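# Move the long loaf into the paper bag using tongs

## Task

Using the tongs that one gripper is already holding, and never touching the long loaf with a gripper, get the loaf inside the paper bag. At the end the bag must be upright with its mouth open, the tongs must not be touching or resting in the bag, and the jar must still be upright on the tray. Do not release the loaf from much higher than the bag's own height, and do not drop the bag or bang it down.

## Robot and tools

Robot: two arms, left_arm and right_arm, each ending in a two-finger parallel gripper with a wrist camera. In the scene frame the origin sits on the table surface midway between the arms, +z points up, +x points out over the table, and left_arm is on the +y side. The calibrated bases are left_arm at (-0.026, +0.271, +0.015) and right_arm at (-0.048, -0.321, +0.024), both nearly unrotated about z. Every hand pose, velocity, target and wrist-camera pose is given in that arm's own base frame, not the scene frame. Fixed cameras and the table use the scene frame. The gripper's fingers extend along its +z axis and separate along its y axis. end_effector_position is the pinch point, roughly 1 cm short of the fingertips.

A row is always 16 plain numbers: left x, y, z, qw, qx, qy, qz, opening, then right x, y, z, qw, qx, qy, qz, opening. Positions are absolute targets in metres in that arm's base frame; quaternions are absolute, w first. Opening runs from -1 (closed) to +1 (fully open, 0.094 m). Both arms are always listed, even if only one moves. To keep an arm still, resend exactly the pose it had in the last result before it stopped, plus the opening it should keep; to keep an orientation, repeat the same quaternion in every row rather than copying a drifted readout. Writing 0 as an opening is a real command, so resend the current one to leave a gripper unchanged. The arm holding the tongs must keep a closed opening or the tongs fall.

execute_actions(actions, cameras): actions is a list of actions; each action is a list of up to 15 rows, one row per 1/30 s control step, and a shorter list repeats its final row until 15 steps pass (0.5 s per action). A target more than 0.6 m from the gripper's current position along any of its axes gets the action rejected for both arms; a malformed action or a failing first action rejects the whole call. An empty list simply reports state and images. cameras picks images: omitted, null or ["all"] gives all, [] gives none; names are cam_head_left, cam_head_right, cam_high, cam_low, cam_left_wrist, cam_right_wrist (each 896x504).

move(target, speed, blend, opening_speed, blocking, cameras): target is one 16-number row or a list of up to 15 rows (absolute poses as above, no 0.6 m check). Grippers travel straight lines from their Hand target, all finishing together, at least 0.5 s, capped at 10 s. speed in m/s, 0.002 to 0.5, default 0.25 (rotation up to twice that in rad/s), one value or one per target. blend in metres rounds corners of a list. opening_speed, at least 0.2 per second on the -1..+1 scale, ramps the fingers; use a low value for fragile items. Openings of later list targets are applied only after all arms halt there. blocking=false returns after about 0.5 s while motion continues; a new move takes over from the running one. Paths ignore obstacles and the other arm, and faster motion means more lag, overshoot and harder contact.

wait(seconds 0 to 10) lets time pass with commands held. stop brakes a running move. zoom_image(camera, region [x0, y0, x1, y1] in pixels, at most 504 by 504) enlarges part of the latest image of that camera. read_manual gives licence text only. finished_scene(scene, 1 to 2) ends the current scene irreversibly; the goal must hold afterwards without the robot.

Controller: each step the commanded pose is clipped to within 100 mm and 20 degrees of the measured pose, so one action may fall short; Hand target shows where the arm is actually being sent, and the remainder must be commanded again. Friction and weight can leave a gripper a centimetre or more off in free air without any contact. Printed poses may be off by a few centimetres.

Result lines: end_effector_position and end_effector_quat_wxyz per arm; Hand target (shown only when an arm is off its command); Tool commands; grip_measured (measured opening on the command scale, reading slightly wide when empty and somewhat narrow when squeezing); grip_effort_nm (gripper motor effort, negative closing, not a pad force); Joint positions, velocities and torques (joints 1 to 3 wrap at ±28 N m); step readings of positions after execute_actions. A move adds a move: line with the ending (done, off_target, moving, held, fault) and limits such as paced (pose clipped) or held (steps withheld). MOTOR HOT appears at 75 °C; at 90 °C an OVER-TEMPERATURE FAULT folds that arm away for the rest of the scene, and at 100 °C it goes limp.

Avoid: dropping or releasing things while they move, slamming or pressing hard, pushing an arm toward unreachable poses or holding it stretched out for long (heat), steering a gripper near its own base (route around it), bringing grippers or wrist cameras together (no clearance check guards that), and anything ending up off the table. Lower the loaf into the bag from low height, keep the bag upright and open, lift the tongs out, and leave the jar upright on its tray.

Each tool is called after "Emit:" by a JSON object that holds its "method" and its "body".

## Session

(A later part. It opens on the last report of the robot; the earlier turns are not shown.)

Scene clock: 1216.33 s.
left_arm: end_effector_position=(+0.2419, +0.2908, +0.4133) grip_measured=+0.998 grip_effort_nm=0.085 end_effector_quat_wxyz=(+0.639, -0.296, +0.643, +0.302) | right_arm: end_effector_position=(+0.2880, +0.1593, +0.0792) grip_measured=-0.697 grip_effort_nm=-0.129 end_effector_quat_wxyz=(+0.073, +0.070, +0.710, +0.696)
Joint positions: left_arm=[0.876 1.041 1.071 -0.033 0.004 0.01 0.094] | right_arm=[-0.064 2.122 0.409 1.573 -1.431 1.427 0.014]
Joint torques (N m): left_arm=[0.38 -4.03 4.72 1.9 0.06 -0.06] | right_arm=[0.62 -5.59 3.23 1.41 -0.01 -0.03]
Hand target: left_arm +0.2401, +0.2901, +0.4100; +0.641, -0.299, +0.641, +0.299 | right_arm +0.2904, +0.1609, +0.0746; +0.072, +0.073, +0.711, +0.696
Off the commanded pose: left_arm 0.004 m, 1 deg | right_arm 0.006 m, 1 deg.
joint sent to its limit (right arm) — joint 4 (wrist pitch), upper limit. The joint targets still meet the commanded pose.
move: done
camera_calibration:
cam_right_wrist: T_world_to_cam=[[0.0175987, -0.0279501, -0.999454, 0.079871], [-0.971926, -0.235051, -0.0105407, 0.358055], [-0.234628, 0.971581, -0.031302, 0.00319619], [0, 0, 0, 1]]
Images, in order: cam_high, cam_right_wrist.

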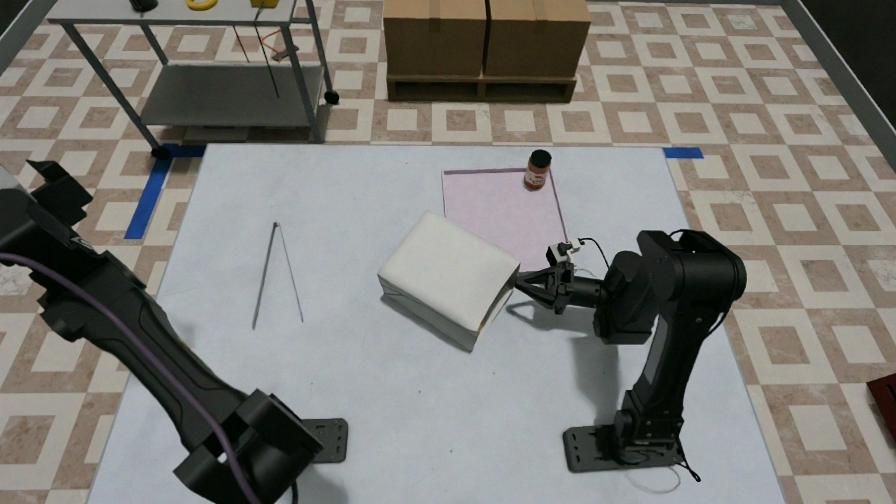

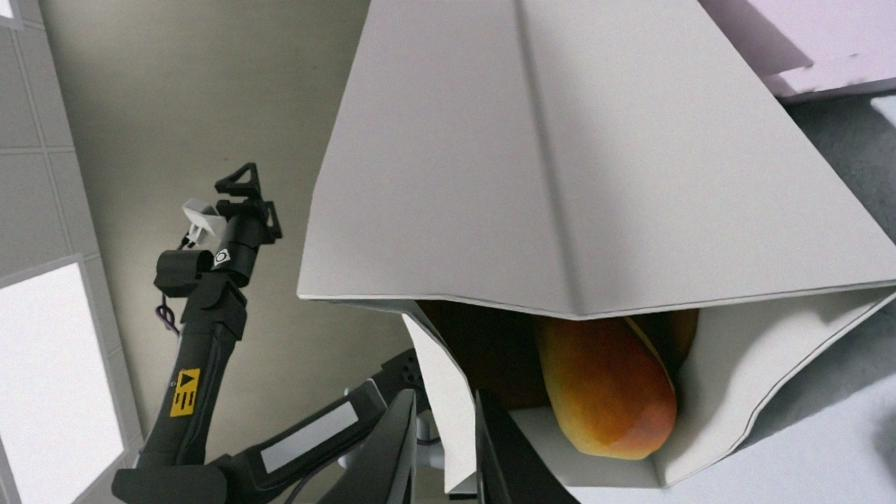

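Emit:
{"method": "move", "body": {"target": [[0.24,0.29,0.41,0.6409,-0.2988,0.6409,0.2988,1.0,0.2955,0.184,0.0745,0.0739,0.0739,0.7032,0.7032,-0.7]], "speed": 0.03, "cameras": ["cam_right_wrist","cam_high","cam_low"]}}

Emit:
{"method": "zoom_image", "body": {"camera": "cam_high", "region": [450, 220, 600, 340]}}

Emit:
{"method": "zoom_image", "body": {"camera": "cam_right_wrist", "region": [290, 250, 690, 504]}}

Scene clock: 1231.33 s.
left_arm: end_effector_position=(+0.2419, +0.2908, +0.4133) grip_measured=+0.998 grip_effort_nm=0.085 end_effector_quat_wxyz=(+0.639, -0.296, +0.643, +0.302) | right_arm: end_effector_position=(+0.2926, +0.1823, +0.0797) grip_measured=-0.697 grip_effort_nm=-0.139 end_effector_quat_wxyz=(+0.072, +0.069, +0.713, +0.694)
Joint positions: left_arm=[0.876 1.041 1.071 -0.033 0.004 0.01 0.094] | right_arm=[0.026 2.122 0.427 1.575 -1.343 1.447 0.014]
Joint torques (N m): left_arm=[0.43 -3.78 4.68 1.85 0.03 -0.09] | right_arm=[0.61 -5.64 3.55 1.44 0 0.01]
Hand target: left_arm +0.2401, +0.2901, +0.4100; +0.641, -0.299, +0.641, +0.299 | right_arm +0.2954, +0.1839, +0.0746; +0.071, +0.073, +0.714, +0.693
Off the commanded pose: left_arm 0.004 m, 1 deg | right_arm 0.006 m, 2 deg.
joint sent to its limit (right arm) — joint 4 (wrist pitch), upper limit. The joint targets still meet the commanded pose.
move: done
camera_calibration:
cam_right_wrist: T_world_to_cam=[[0.0167301, -0.0354723, -0.999231, 0.0825305], [-0.971243, -0.237962, -0.00781396, 0.368037], [-0.237502, 0.970627, -0.0384333, -0.0163986], [0, 0, 0, 1]]
Images, in order: cam_high, cam_low, cam_right_wrist.

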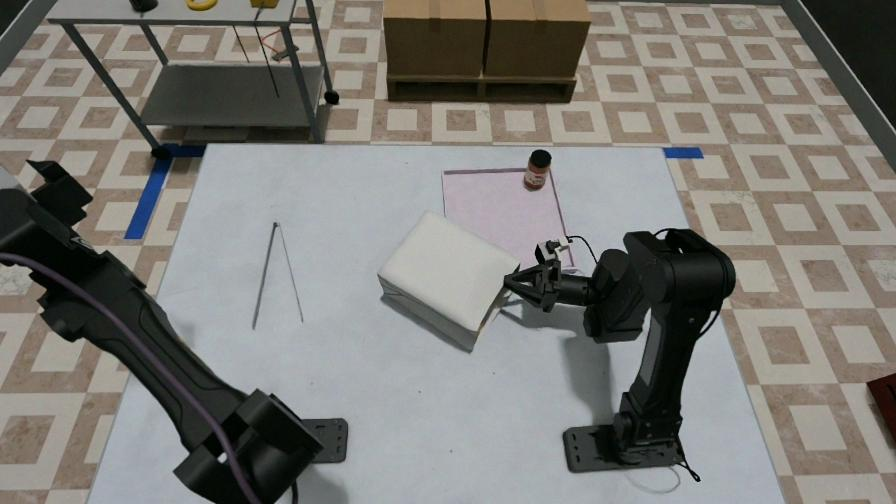

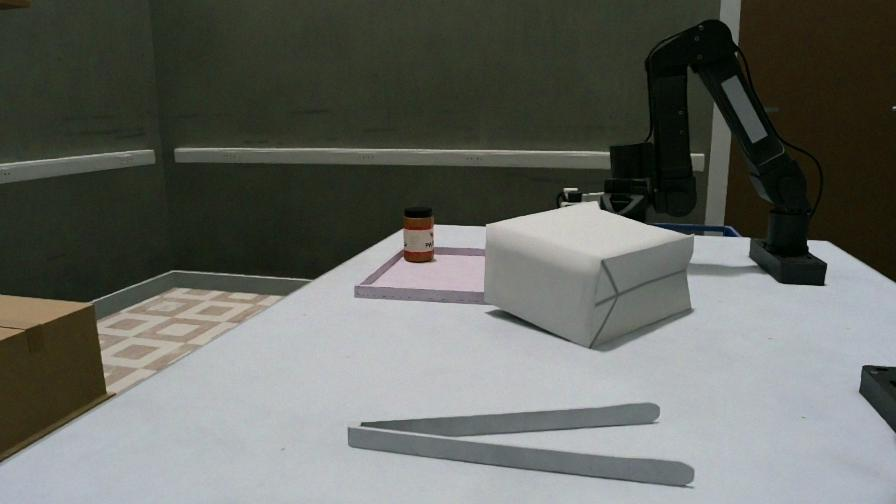

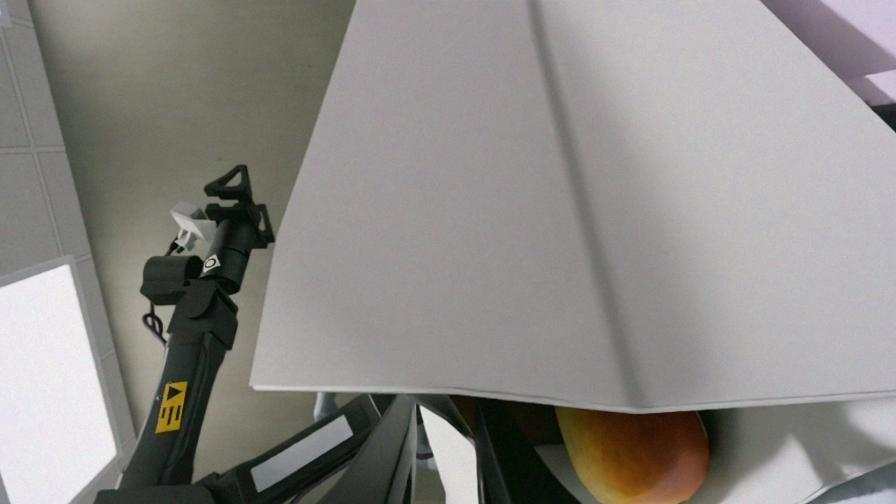

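Scaled by 3.360.

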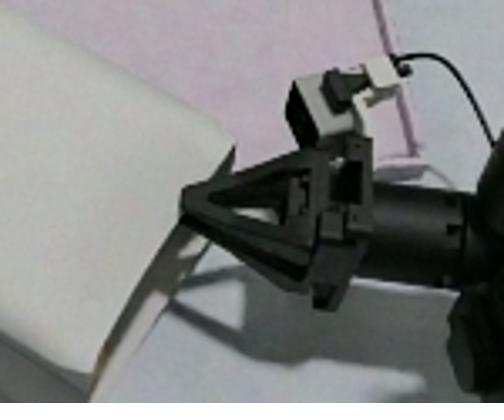

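Scaled by 1.260.

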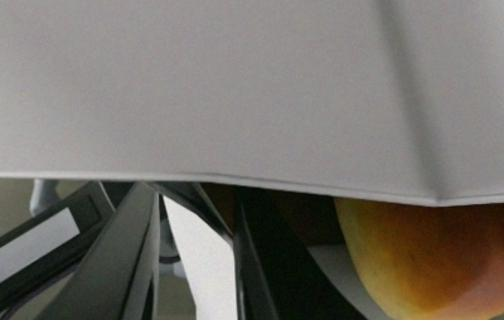

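Emit:
{"method": "move", "body": {"target": [[0.24,0.29,0.41,0.6409,-0.2988,0.6409,0.2988,1.0,0.2965,0.188,0.0745,0.0739,0.0739,0.7032,0.7032,-0.7]], "speed": 0.03, "cameras": []}}

Emit:
{"method": "move", "body": {"target": [[0.24,0.29,0.41,0.6409,-0.2988,0.6409,0.2988,1.0,0.2965,0.188,0.0745,0.0739,0.0739,0.7032,0.7032,-1.0]], "speed": 0.03, "opening_speed": 0.25, "cameras": ["cam_right_wrist","cam_high","cam_low"]}}

Emit:
{"method": "zoom_image", "body": {"camera": "cam_high", "region": [450, 220, 600, 340]}}

Emit:
{"method": "zoom_image", "body": {"camera": "cam_right_wrist", "region": [290, 250, 690, 504]}}

Scene clock: 1244.33 s.
Off the commanded pose: left_arm 0.004 m, 1 deg | right_arm 0.007 m, 2 deg.
joint sent to its limit (right arm) — joint 4 (wrist pitch), upper limit. The joint targets still meet the commanded pose.
move: done

Scene clock: 1245.73 s.
left_arm: end_effector_position=(+0.2419, +0.2908, +0.4133) grip_measured=+0.998 grip_effort_nm=0.085 end_effector_quat_wxyz=(+0.639, -0.296, +0.643, +0.302) | right_arm: end_effector_position=(+0.2940, +0.1859, +0.0803) grip_measured=-0.986 grip_effort_nm=-0.716 end_effector_quat_wxyz=(+0.073, +0.069, +0.713, +0.694)
Joint positions: left_arm=[0.876 1.041 1.071 -0.033 0.004 0.01 0.094] | right_arm=[0.04 2.122 0.432 1.577 -1.328 1.451 0.001]
Joint torques (N m): left_arm=[0.61 -3.97 4.64 1.87 0.04 -0.02] | right_arm=[0.7 -5.59 3.56 1.43 0.02 -0.02]
Hand target: left_arm +0.2401, +0.2901, +0.4100; +0.641, -0.299, +0.641, +0.299 | right_arm +0.2963, +0.1879, +0.0746; +0.070, +0.073, +0.714, +0.692
Off the commanded pose: left_arm 0.004 m, 1 deg | right_arm 0.007 m, 2 deg.
joint sent to its limit (right arm) — joint 4 (wrist pitch), upper limit. The joint targets still meet the commanded pose.
move: done
camera_calibration:
cam_right_wrist: T_world_to_cam=[[0.019497, -0.0362098, -0.999154, 0.0825557], [-0.971492, -0.236847, -0.0103738, 0.370319], [-0.236271, 0.970872, -0.0397953, -0.0198762], [0, 0, 0, 1]]
Images, in order: cam_high, cam_low, cam_right_wrist.

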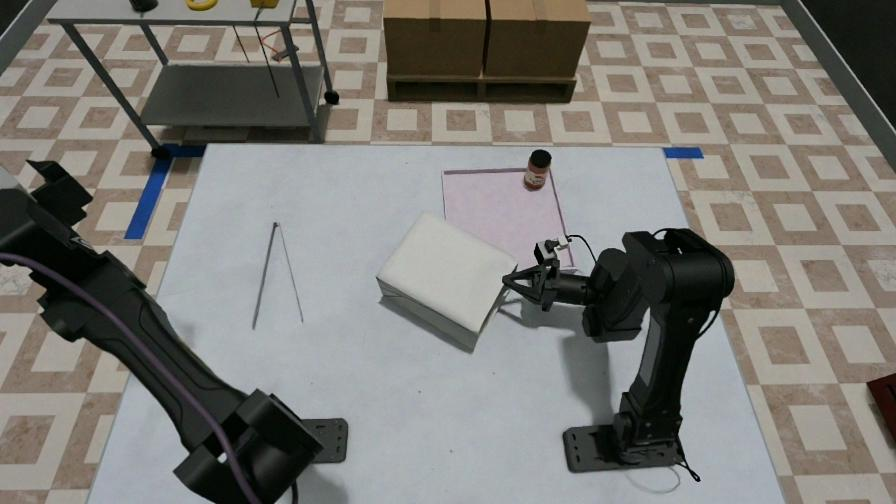

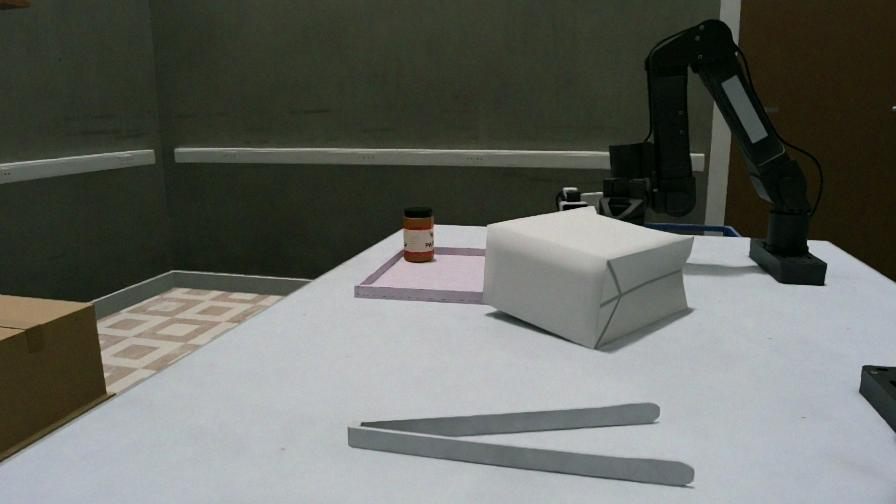

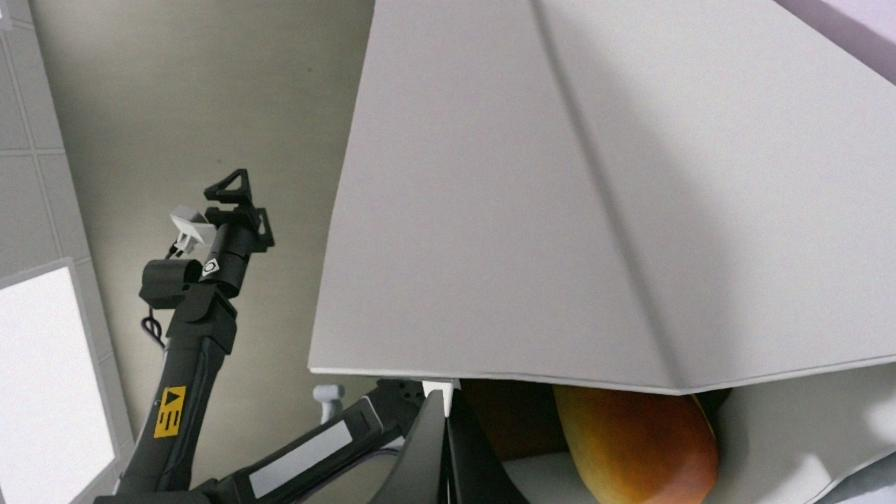

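Scaled by 3.360.

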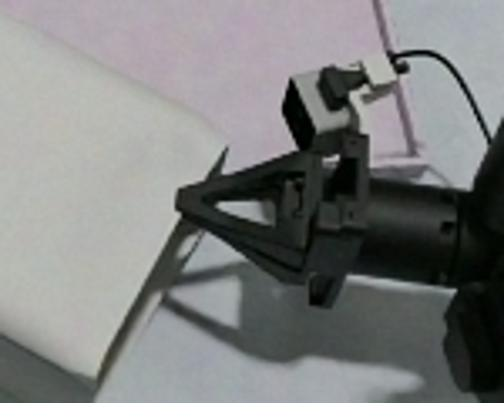

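Scaled by 1.260.

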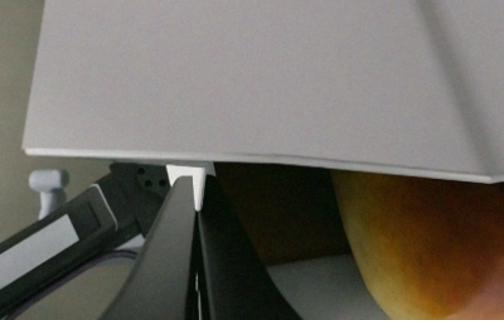

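Emit:
{"method": "move", "body": {"target": [[0.24,0.29,0.41,0.6409,-0.2988,0.6409,0.2988,1.0,0.310,0.2065,0.122,0.0366,0.1104,0.7633,0.6353,-1.0]], "speed": 0.05}}

Scene clock: 1268.80 s.
left_arm: end_effector_position=(+0.2419, +0.2908, +0.4133) grip_measured=+0.998 grip_effort_nm=0.081 end_effector_quat_wxyz=(+0.639, -0.296, +0.643, +0.302) | right_arm: end_effector_position=(+0.3060, +0.2034, +0.1089) grip_measured=-0.986 grip_effort_nm=-0.711 end_effector_quat_wxyz=(+0.022, +0.129, +0.763, +0.633)
Joint positions: left_arm=[0.876 1.041 1.071 -0.033 0.004 0.01 0.094] | right_arm=[0.115 1.711 0.573 0.56 -1.198 1.158 0.001]
Joint torques (N m): left_arm=[0.32 -3.9 4.89 1.87 0.08 -0.05] | right_arm=[0.79 -9.65 8.09 1.27 -0.33 -0.12]
Hand target: left_arm +0.2401, +0.2901, +0.4099; +0.641, -0.299, +0.641, +0.299 | right_arm +0.3097, +0.2064, +0.1220; +0.037, +0.111, +0.763, +0.636
Off the commanded pose: left_arm 0.004 m, 1 deg | right_arm 0.014 m, 3 deg.
move: off_target (right_arm)
camera_calibration:
cam_left_wrist: T_world_to_cam=[[0.78683, -0.616903, -0.0181537, 0.00237124], [-0.281135, -0.332078, -0.900382, 0.575207], [0.54942, 0.713551, -0.434722, -0.0708436], [0, 0, 0, 1]]
cam_right_wrist: T_world_to_cam=[[-0.154021, -0.174499, -0.972537, 0.189906], [-0.959662, -0.207896, 0.189284, 0.355105], [-0.235217, 0.96246, -0.13544, -0.0210481], [0, 0, 0, 1]]

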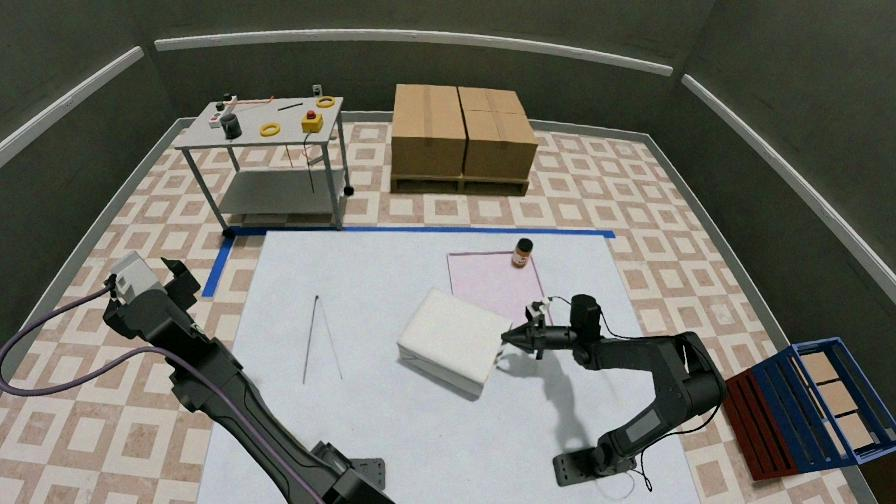

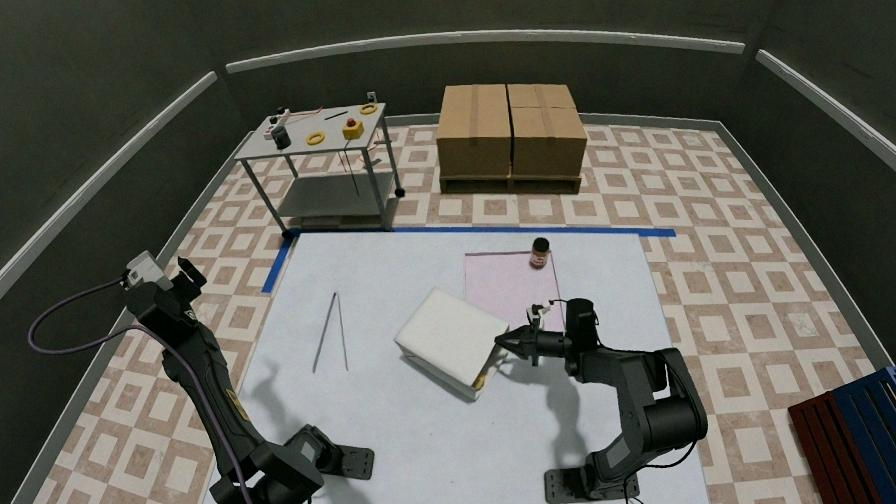

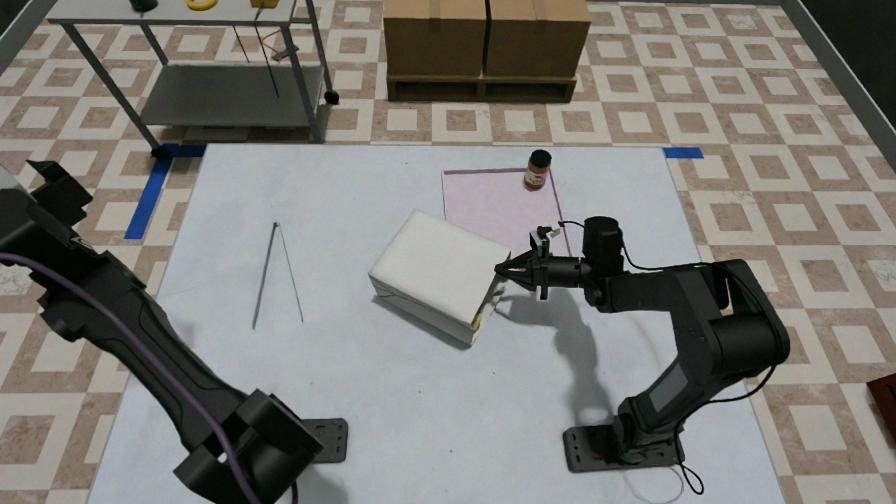

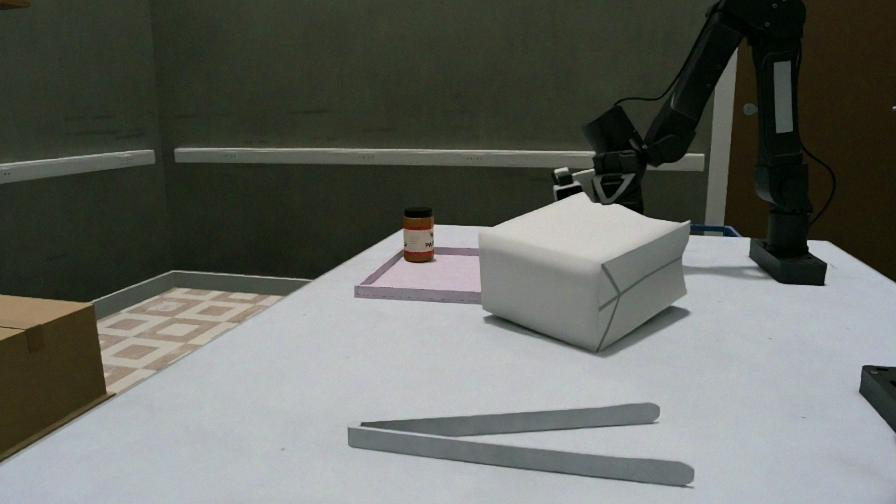

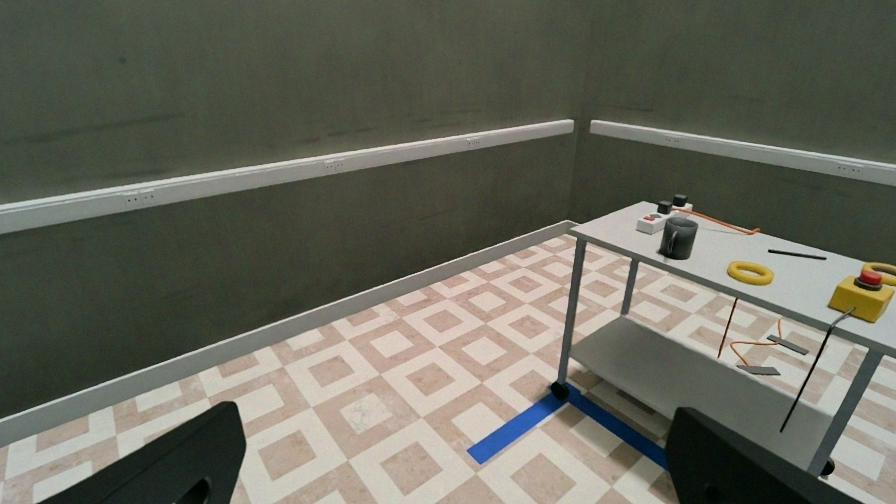

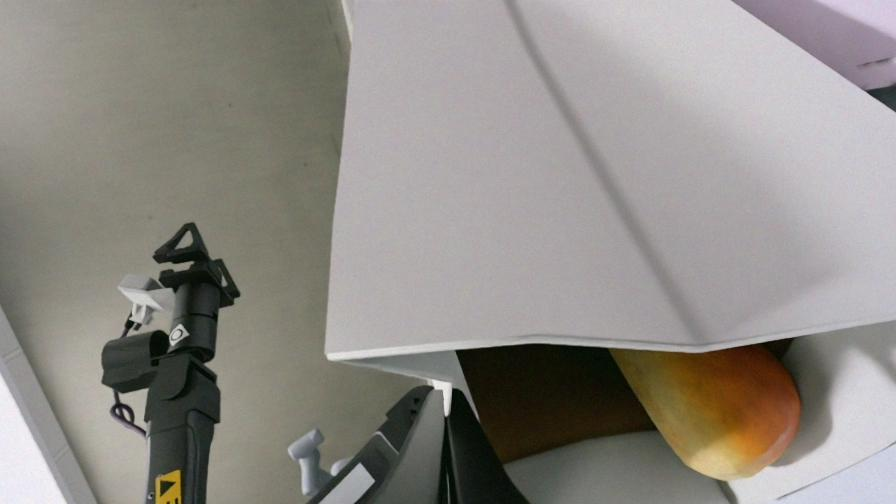

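Emit:
{"method": "move", "body": {"target": [[0.24,0.29,0.41,0.6409,-0.2988,0.6409,0.2988,1.0,0.334,0.241,0.172,-0.0106,0.1544,0.8267,0.5409,-1.0]], "speed": 0.05, "cameras": ["cam_right_wrist","cam_high","cam_low"]}}

Scene clock: 1280.27 s.
left_arm: end_effector_position=(+0.2419, +0.2908, +0.4133) grip_measured=+0.998 grip_effort_nm=0.085 end_effector_quat_wxyz=(+0.639, -0.296, +0.643, +0.302) | right_arm: end_effector_position=(+0.3314, +0.2379, +0.1604) grip_measured=-0.986 grip_effort_nm=-0.711 end_effector_quat_wxyz=(-0.022, +0.168, +0.826, +0.537)
Joint positions: left_arm=[0.876 1.041 1.071 -0.033 0.004 0.01 0.094] | right_arm=[0.248 1.63 1.012 -0.248 -0.983 1.039 0.001]
Joint torques (N m): left_arm=[0.35 -4.03 4.7 1.88 0.06 -0.09] | right_arm=[0.65 -8.84 10.28 1.14 -0.4 -0.15]
Hand target: left_arm +0.2401, +0.2901, +0.4099; +0.641, -0.299, +0.641, +0.299 | right_arm +0.3337, +0.2409, +0.1720; -0.010, +0.154, +0.827, +0.541
Off the commanded pose: left_arm 0.004 m, 1 deg | right_arm 0.012 m, 2 deg.
move: off_target (right_arm)
camera_calibration:
cam_right_wrist: T_world_to_cam=[[-0.286374, -0.374537, -0.88188, 0.326862], [-0.918094, -0.155982, 0.364381, 0.322752], [-0.274032, 0.913998, -0.299191, 0.0093101], [0, 0, 0, 1]]
Images, in order: cam_high, cam_low, cam_right_wrist.

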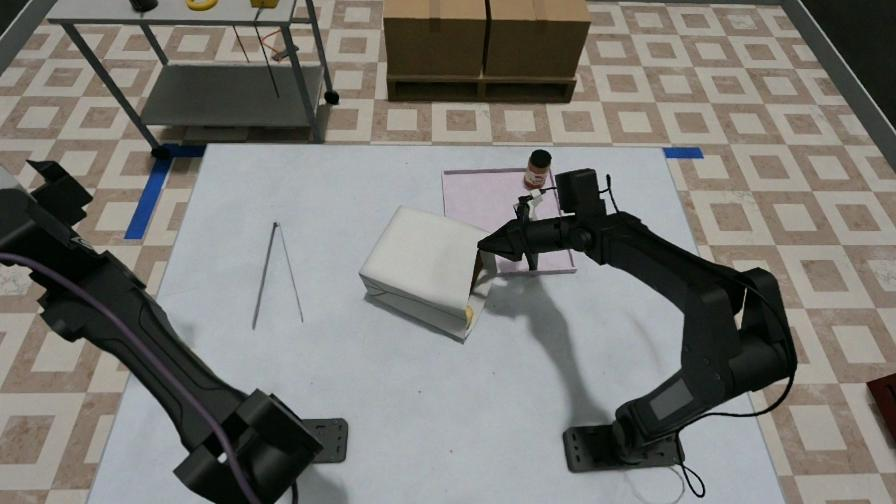

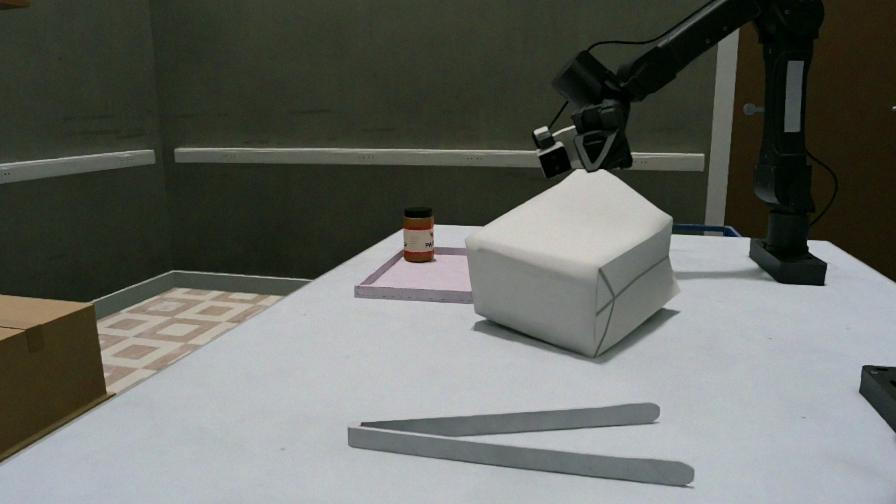

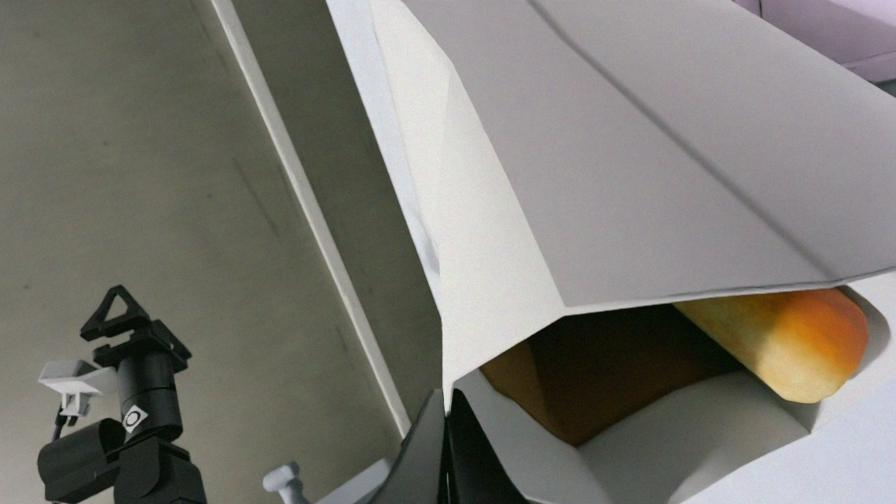

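Emit:
{"method": "move", "body": {"target": [[0.24,0.29,0.41,0.6409,-0.2988,0.6409,0.2988,1.0,0.36,0.281,0.208,-0.0577,0.1957,0.876,0.437,-1.0]], "speed": 0.05, "cameras": ["cam_right_wrist","cam_high","cam_low"]}}

Scene clock: 1289.23 s.
left_arm: end_effector_position=(+0.2419, +0.2908, +0.4133) grip_measured=+0.998 grip_effort_nm=0.085 end_effector_quat_wxyz=(+0.639, -0.296, +0.643, +0.302) | right_arm: end_effector_position=(+0.3566, +0.2764, +0.2079) grip_measured=-0.986 grip_effort_nm=-0.720 end_effector_quat_wxyz=(-0.054, +0.198, +0.875, +0.438)
Joint positions: left_arm=[0.876 1.041 1.071 -0.033 0.004 0.01 0.094] | right_arm=[0.375 1.803 1.569 -0.803 -0.782 1.045 0.001]
Joint torques (N m): left_arm=[0.57 -4.03 4.77 1.85 0.07 -0.08] | right_arm=[0.62 -7.73 10.85 1.02 -0.43 -0.01]
Hand target: left_arm +0.2401, +0.2901, +0.4099; +0.641, -0.299, +0.641, +0.299 | right_arm +0.3599, +0.2809, +0.2079; -0.057, +0.196, +0.876, +0.437
Off the commanded pose: left_arm 0.004 m, 1 deg | right_arm 0.006 m, 1 deg.
move: done
camera_calibration:
cam_right_wrist: T_world_to_cam=[[-0.379608, -0.546313, -0.746619, 0.44295], [-0.866882, -0.0718276, 0.493311, 0.266288], [-0.32313, 0.834496, -0.446323, 0.0653569], [0, 0, 0, 1]]
Images, in order: cam_high, cam_low, cam_right_wrist.

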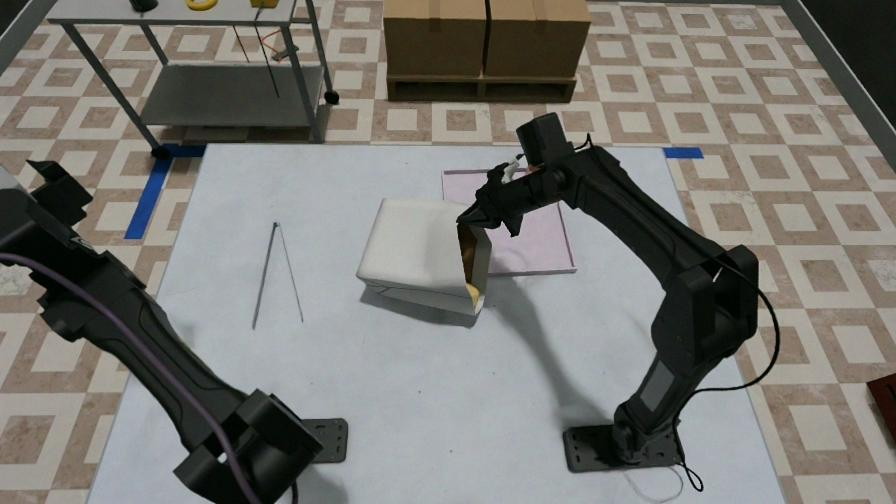

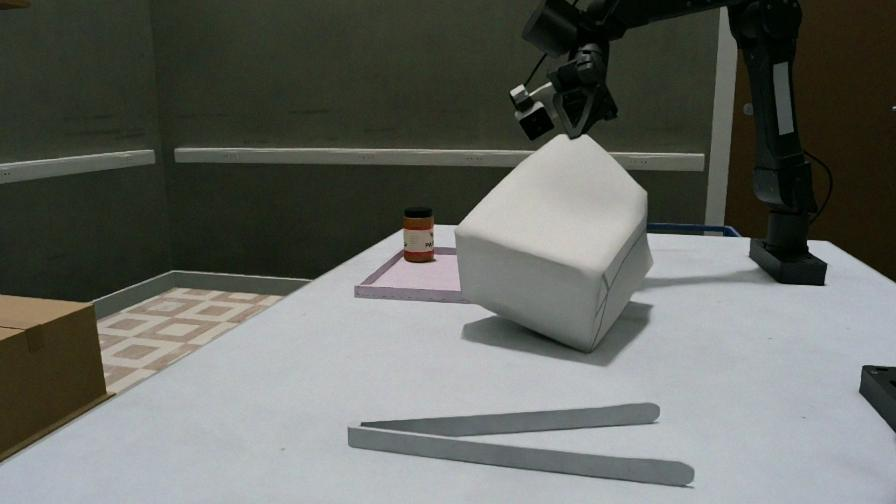

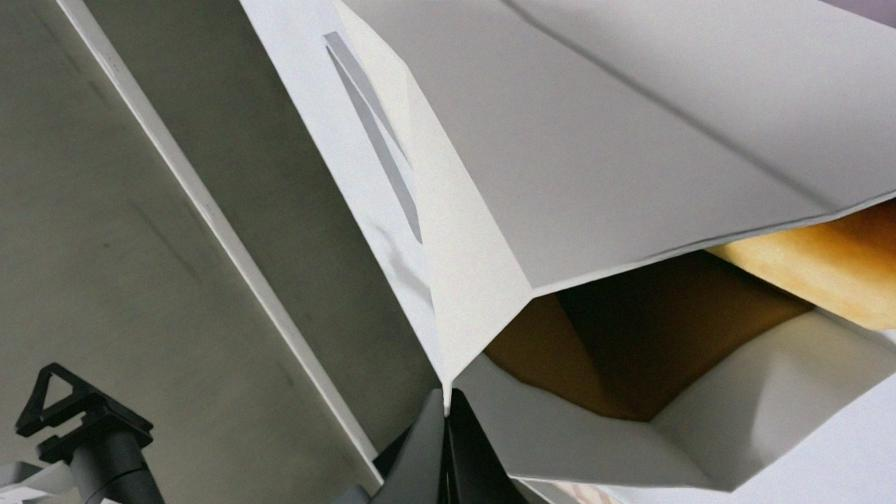

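Emit:
{"method": "move", "body": {"target": [[0.24,0.29,0.41,0.6409,-0.2988,0.6409,0.2988,1.0,0.385,0.315,0.230,-0.1068,0.236,0.9118,0.3182,-1.0]], "speed": 0.05, "cameras": ["cam_right_wrist","cam_high","cam_low","cam_head_left"]}}

Scene clock: 1303.73 s.
left_arm: end_effector_position=(+0.2419, +0.2908, +0.4133) grip_measured=+0.998 grip_effort_nm=0.085 end_effector_quat_wxyz=(+0.639, -0.296, +0.643, +0.302) | right_arm: end_effector_position=(+0.3843, +0.3103, +0.2381) grip_measured=-0.986 grip_effort_nm=-0.711 end_effector_quat_wxyz=(-0.098, +0.237, +0.910, +0.325)
Joint positions: left_arm=[0.876 1.041 1.071 -0.033 0.004 0.01 0.094] | right_arm=[0.466 2.287 2.561 -1.514 -0.619 1.082 0.001]
Joint torques (N m): left_arm=[0.36 -3.92 4.66 1.88 0.1 -0.07] | right_arm=[0.72 -10.3 9.1 0.75 -0.38 -0.02]
Hand target: left_arm +0.2401, +0.2901, +0.4099; +0.641, -0.299, +0.641, +0.299 | right_arm +0.3848, +0.3149, +0.2300; -0.106, +0.236, +0.912, +0.319
Off the commanded pose: left_arm 0.004 m, 1 deg | right_arm 0.009 m, 1 deg.
move: done
camera_calibration:
cam_right_wrist: T_world_to_cam=[[-0.480455, -0.685805, -0.546658, 0.528946], [-0.781818, 0.0524823, 0.621294, 0.176119], [-0.397396, 0.725891, -0.56139, 0.149119], [0, 0, 0, 1]]
Images, in order: cam_head_left, cam_high, cam_low, cam_right_wrist.

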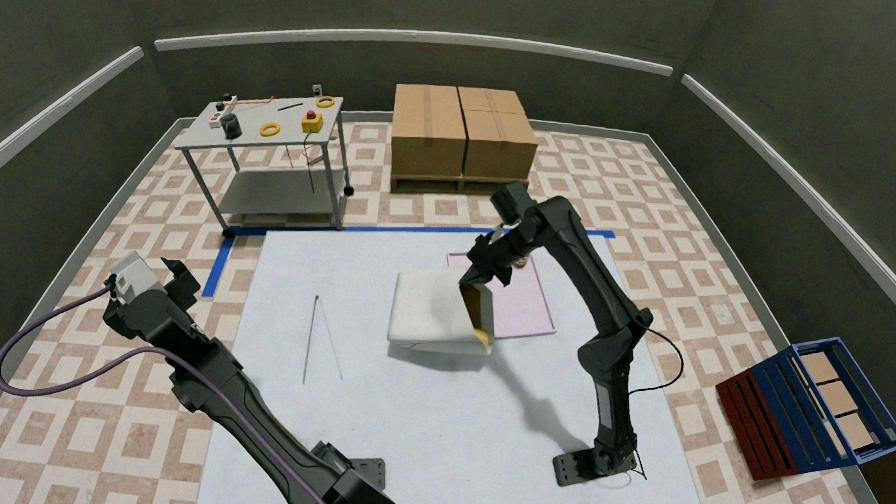

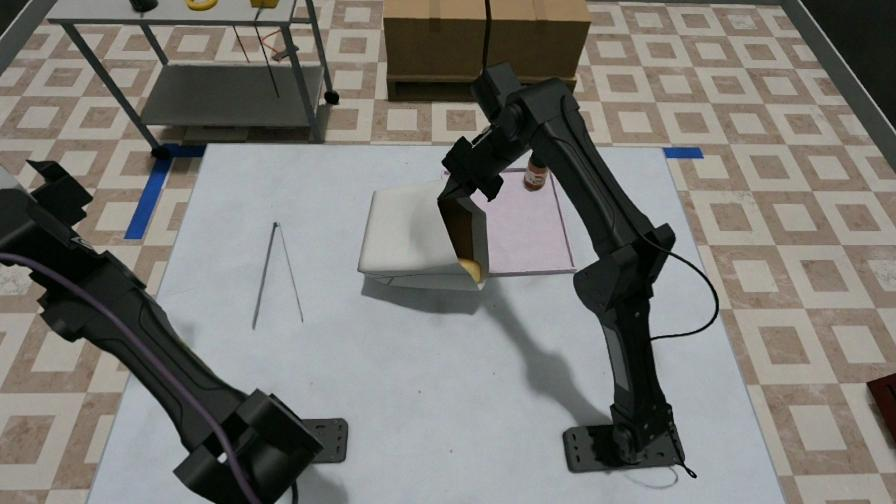

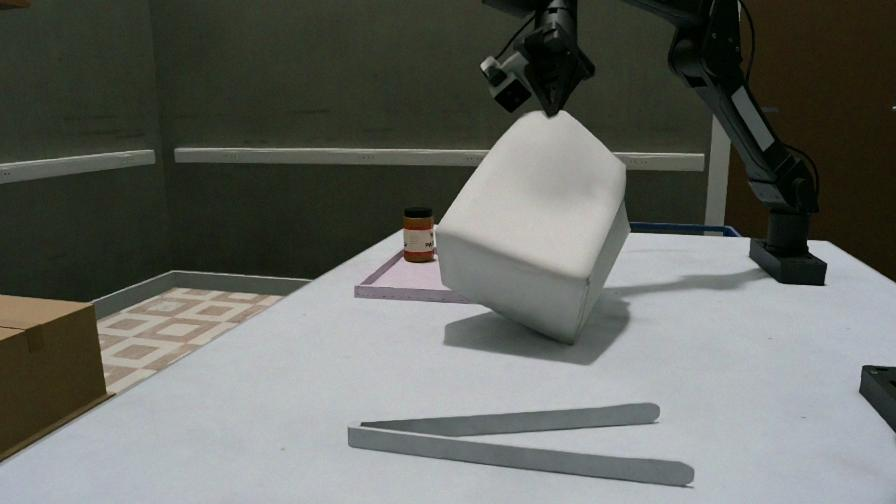

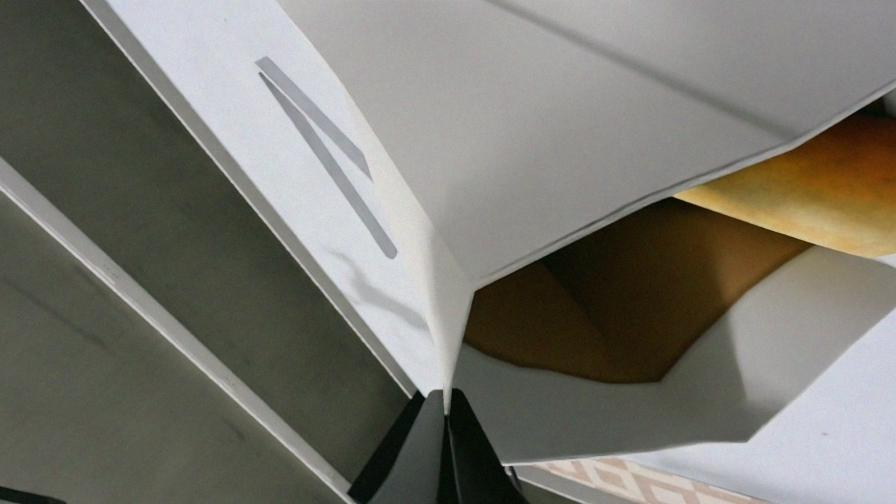

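Emit:
{"method": "move", "body": {"target": [[0.24,0.29,0.41,0.6409,-0.2988,0.6409,0.2988,1.0,0.33,0.255,0.275,-0.1068,0.236,0.9118,0.3182,-1.0],[0.24,0.29,0.41,0.6409,-0.2988,0.6409,0.2988,1.0,0.28,0.21,0.29,-0.1068,0.236,0.9118,0.3182,-1.0]], "speed": 0.06, "cameras": ["cam_right_wrist","cam_high","cam_low","cam_head_left"]}}

Scene clock: 1367.40 s.
left_arm: end_effector_position=(+0.2419, +0.2908, +0.4133) grip_measured=+0.998 grip_effort_nm=0.081 end_effector_quat_wxyz=(+0.639, -0.296, +0.643, +0.302) | right_arm: end_effector_position=(+0.2872, +0.2109, +0.2808) grip_measured=-0.987 grip_effort_nm=-0.711 end_effector_quat_wxyz=(-0.095, +0.246, +0.913, +0.313)
Joint positions: left_arm=[0.876 1.041 1.071 -0.033 0.004 0.01 0.094] | right_arm=[0.331 1.743 1.957 -1.557 -0.632 0.931 0.001]
Joint torques (N m): left_arm=[0.43 -3.85 4.67 1.9 0.07 -0.08] | right_arm=[-0.75 -10.88 5.52 0.62 -0.67 -0.11]
Hand target: left_arm +0.2401, +0.2901, +0.4099; +0.641, -0.299, +0.641, +0.299 | right_arm +0.2801, +0.2103, +0.2896; -0.096, +0.240, +0.909, +0.328
Off the commanded pose: left_arm 0.004 m, 1 deg | right_arm 0.012 m, 2 deg.
joint sent to its limit (right arm) — joint 4 (wrist pitch), lower limit. The joint targets still meet the commanded pose.
move: off_target (right_arm)
camera_calibration:
cam_right_wrist: T_world_to_cam=[[-0.492765, -0.692915, -0.526357, 0.436801], [-0.777864, 0.0796518, 0.623364, 0.0714246], [-0.390013, 0.716606, -0.578243, 0.21119], [0, 0, 0, 1]]
Images, in order: cam_head_left, cam_high, cam_low, cam_right_wrist.

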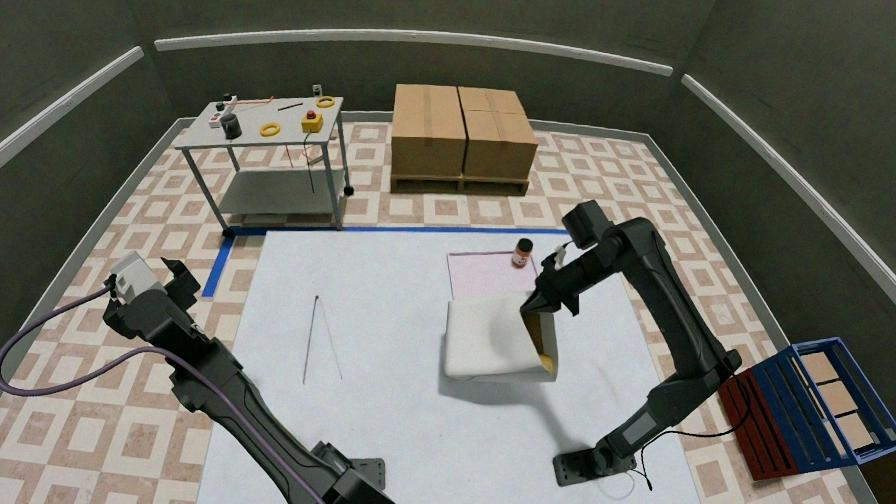

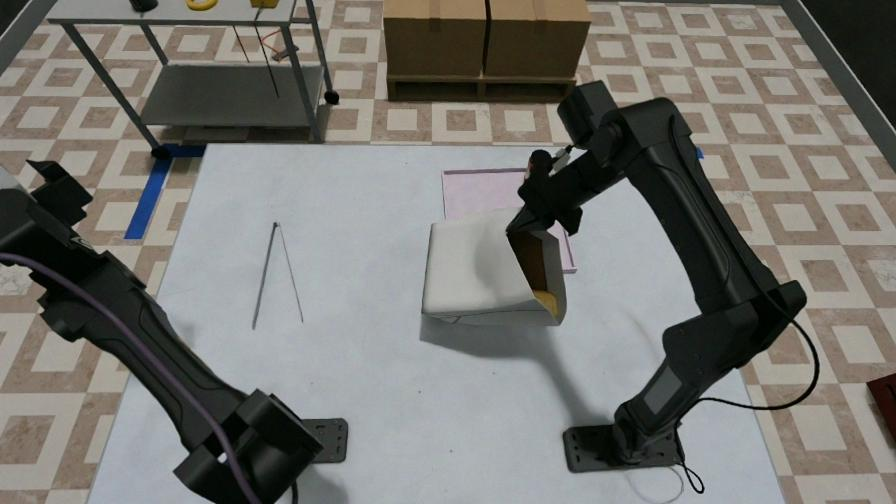

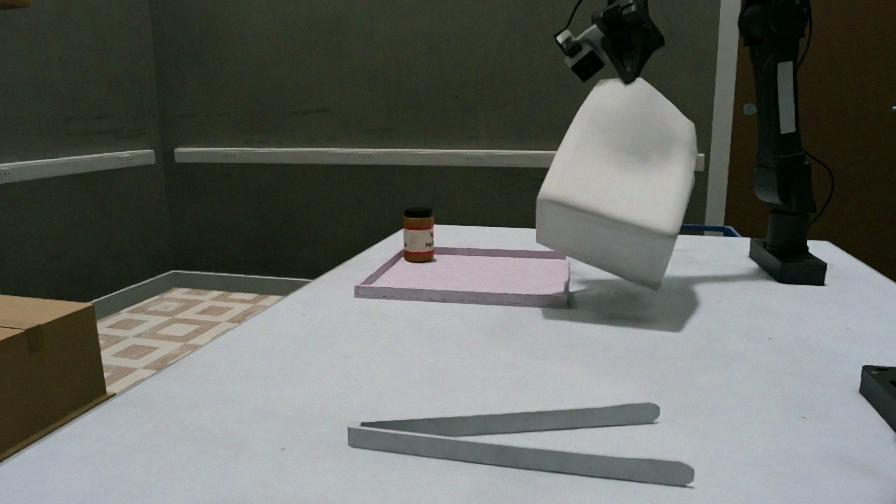

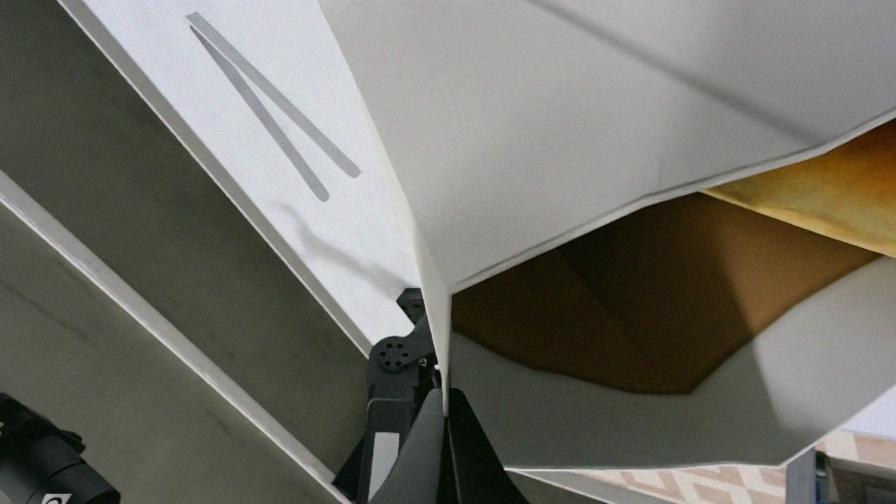

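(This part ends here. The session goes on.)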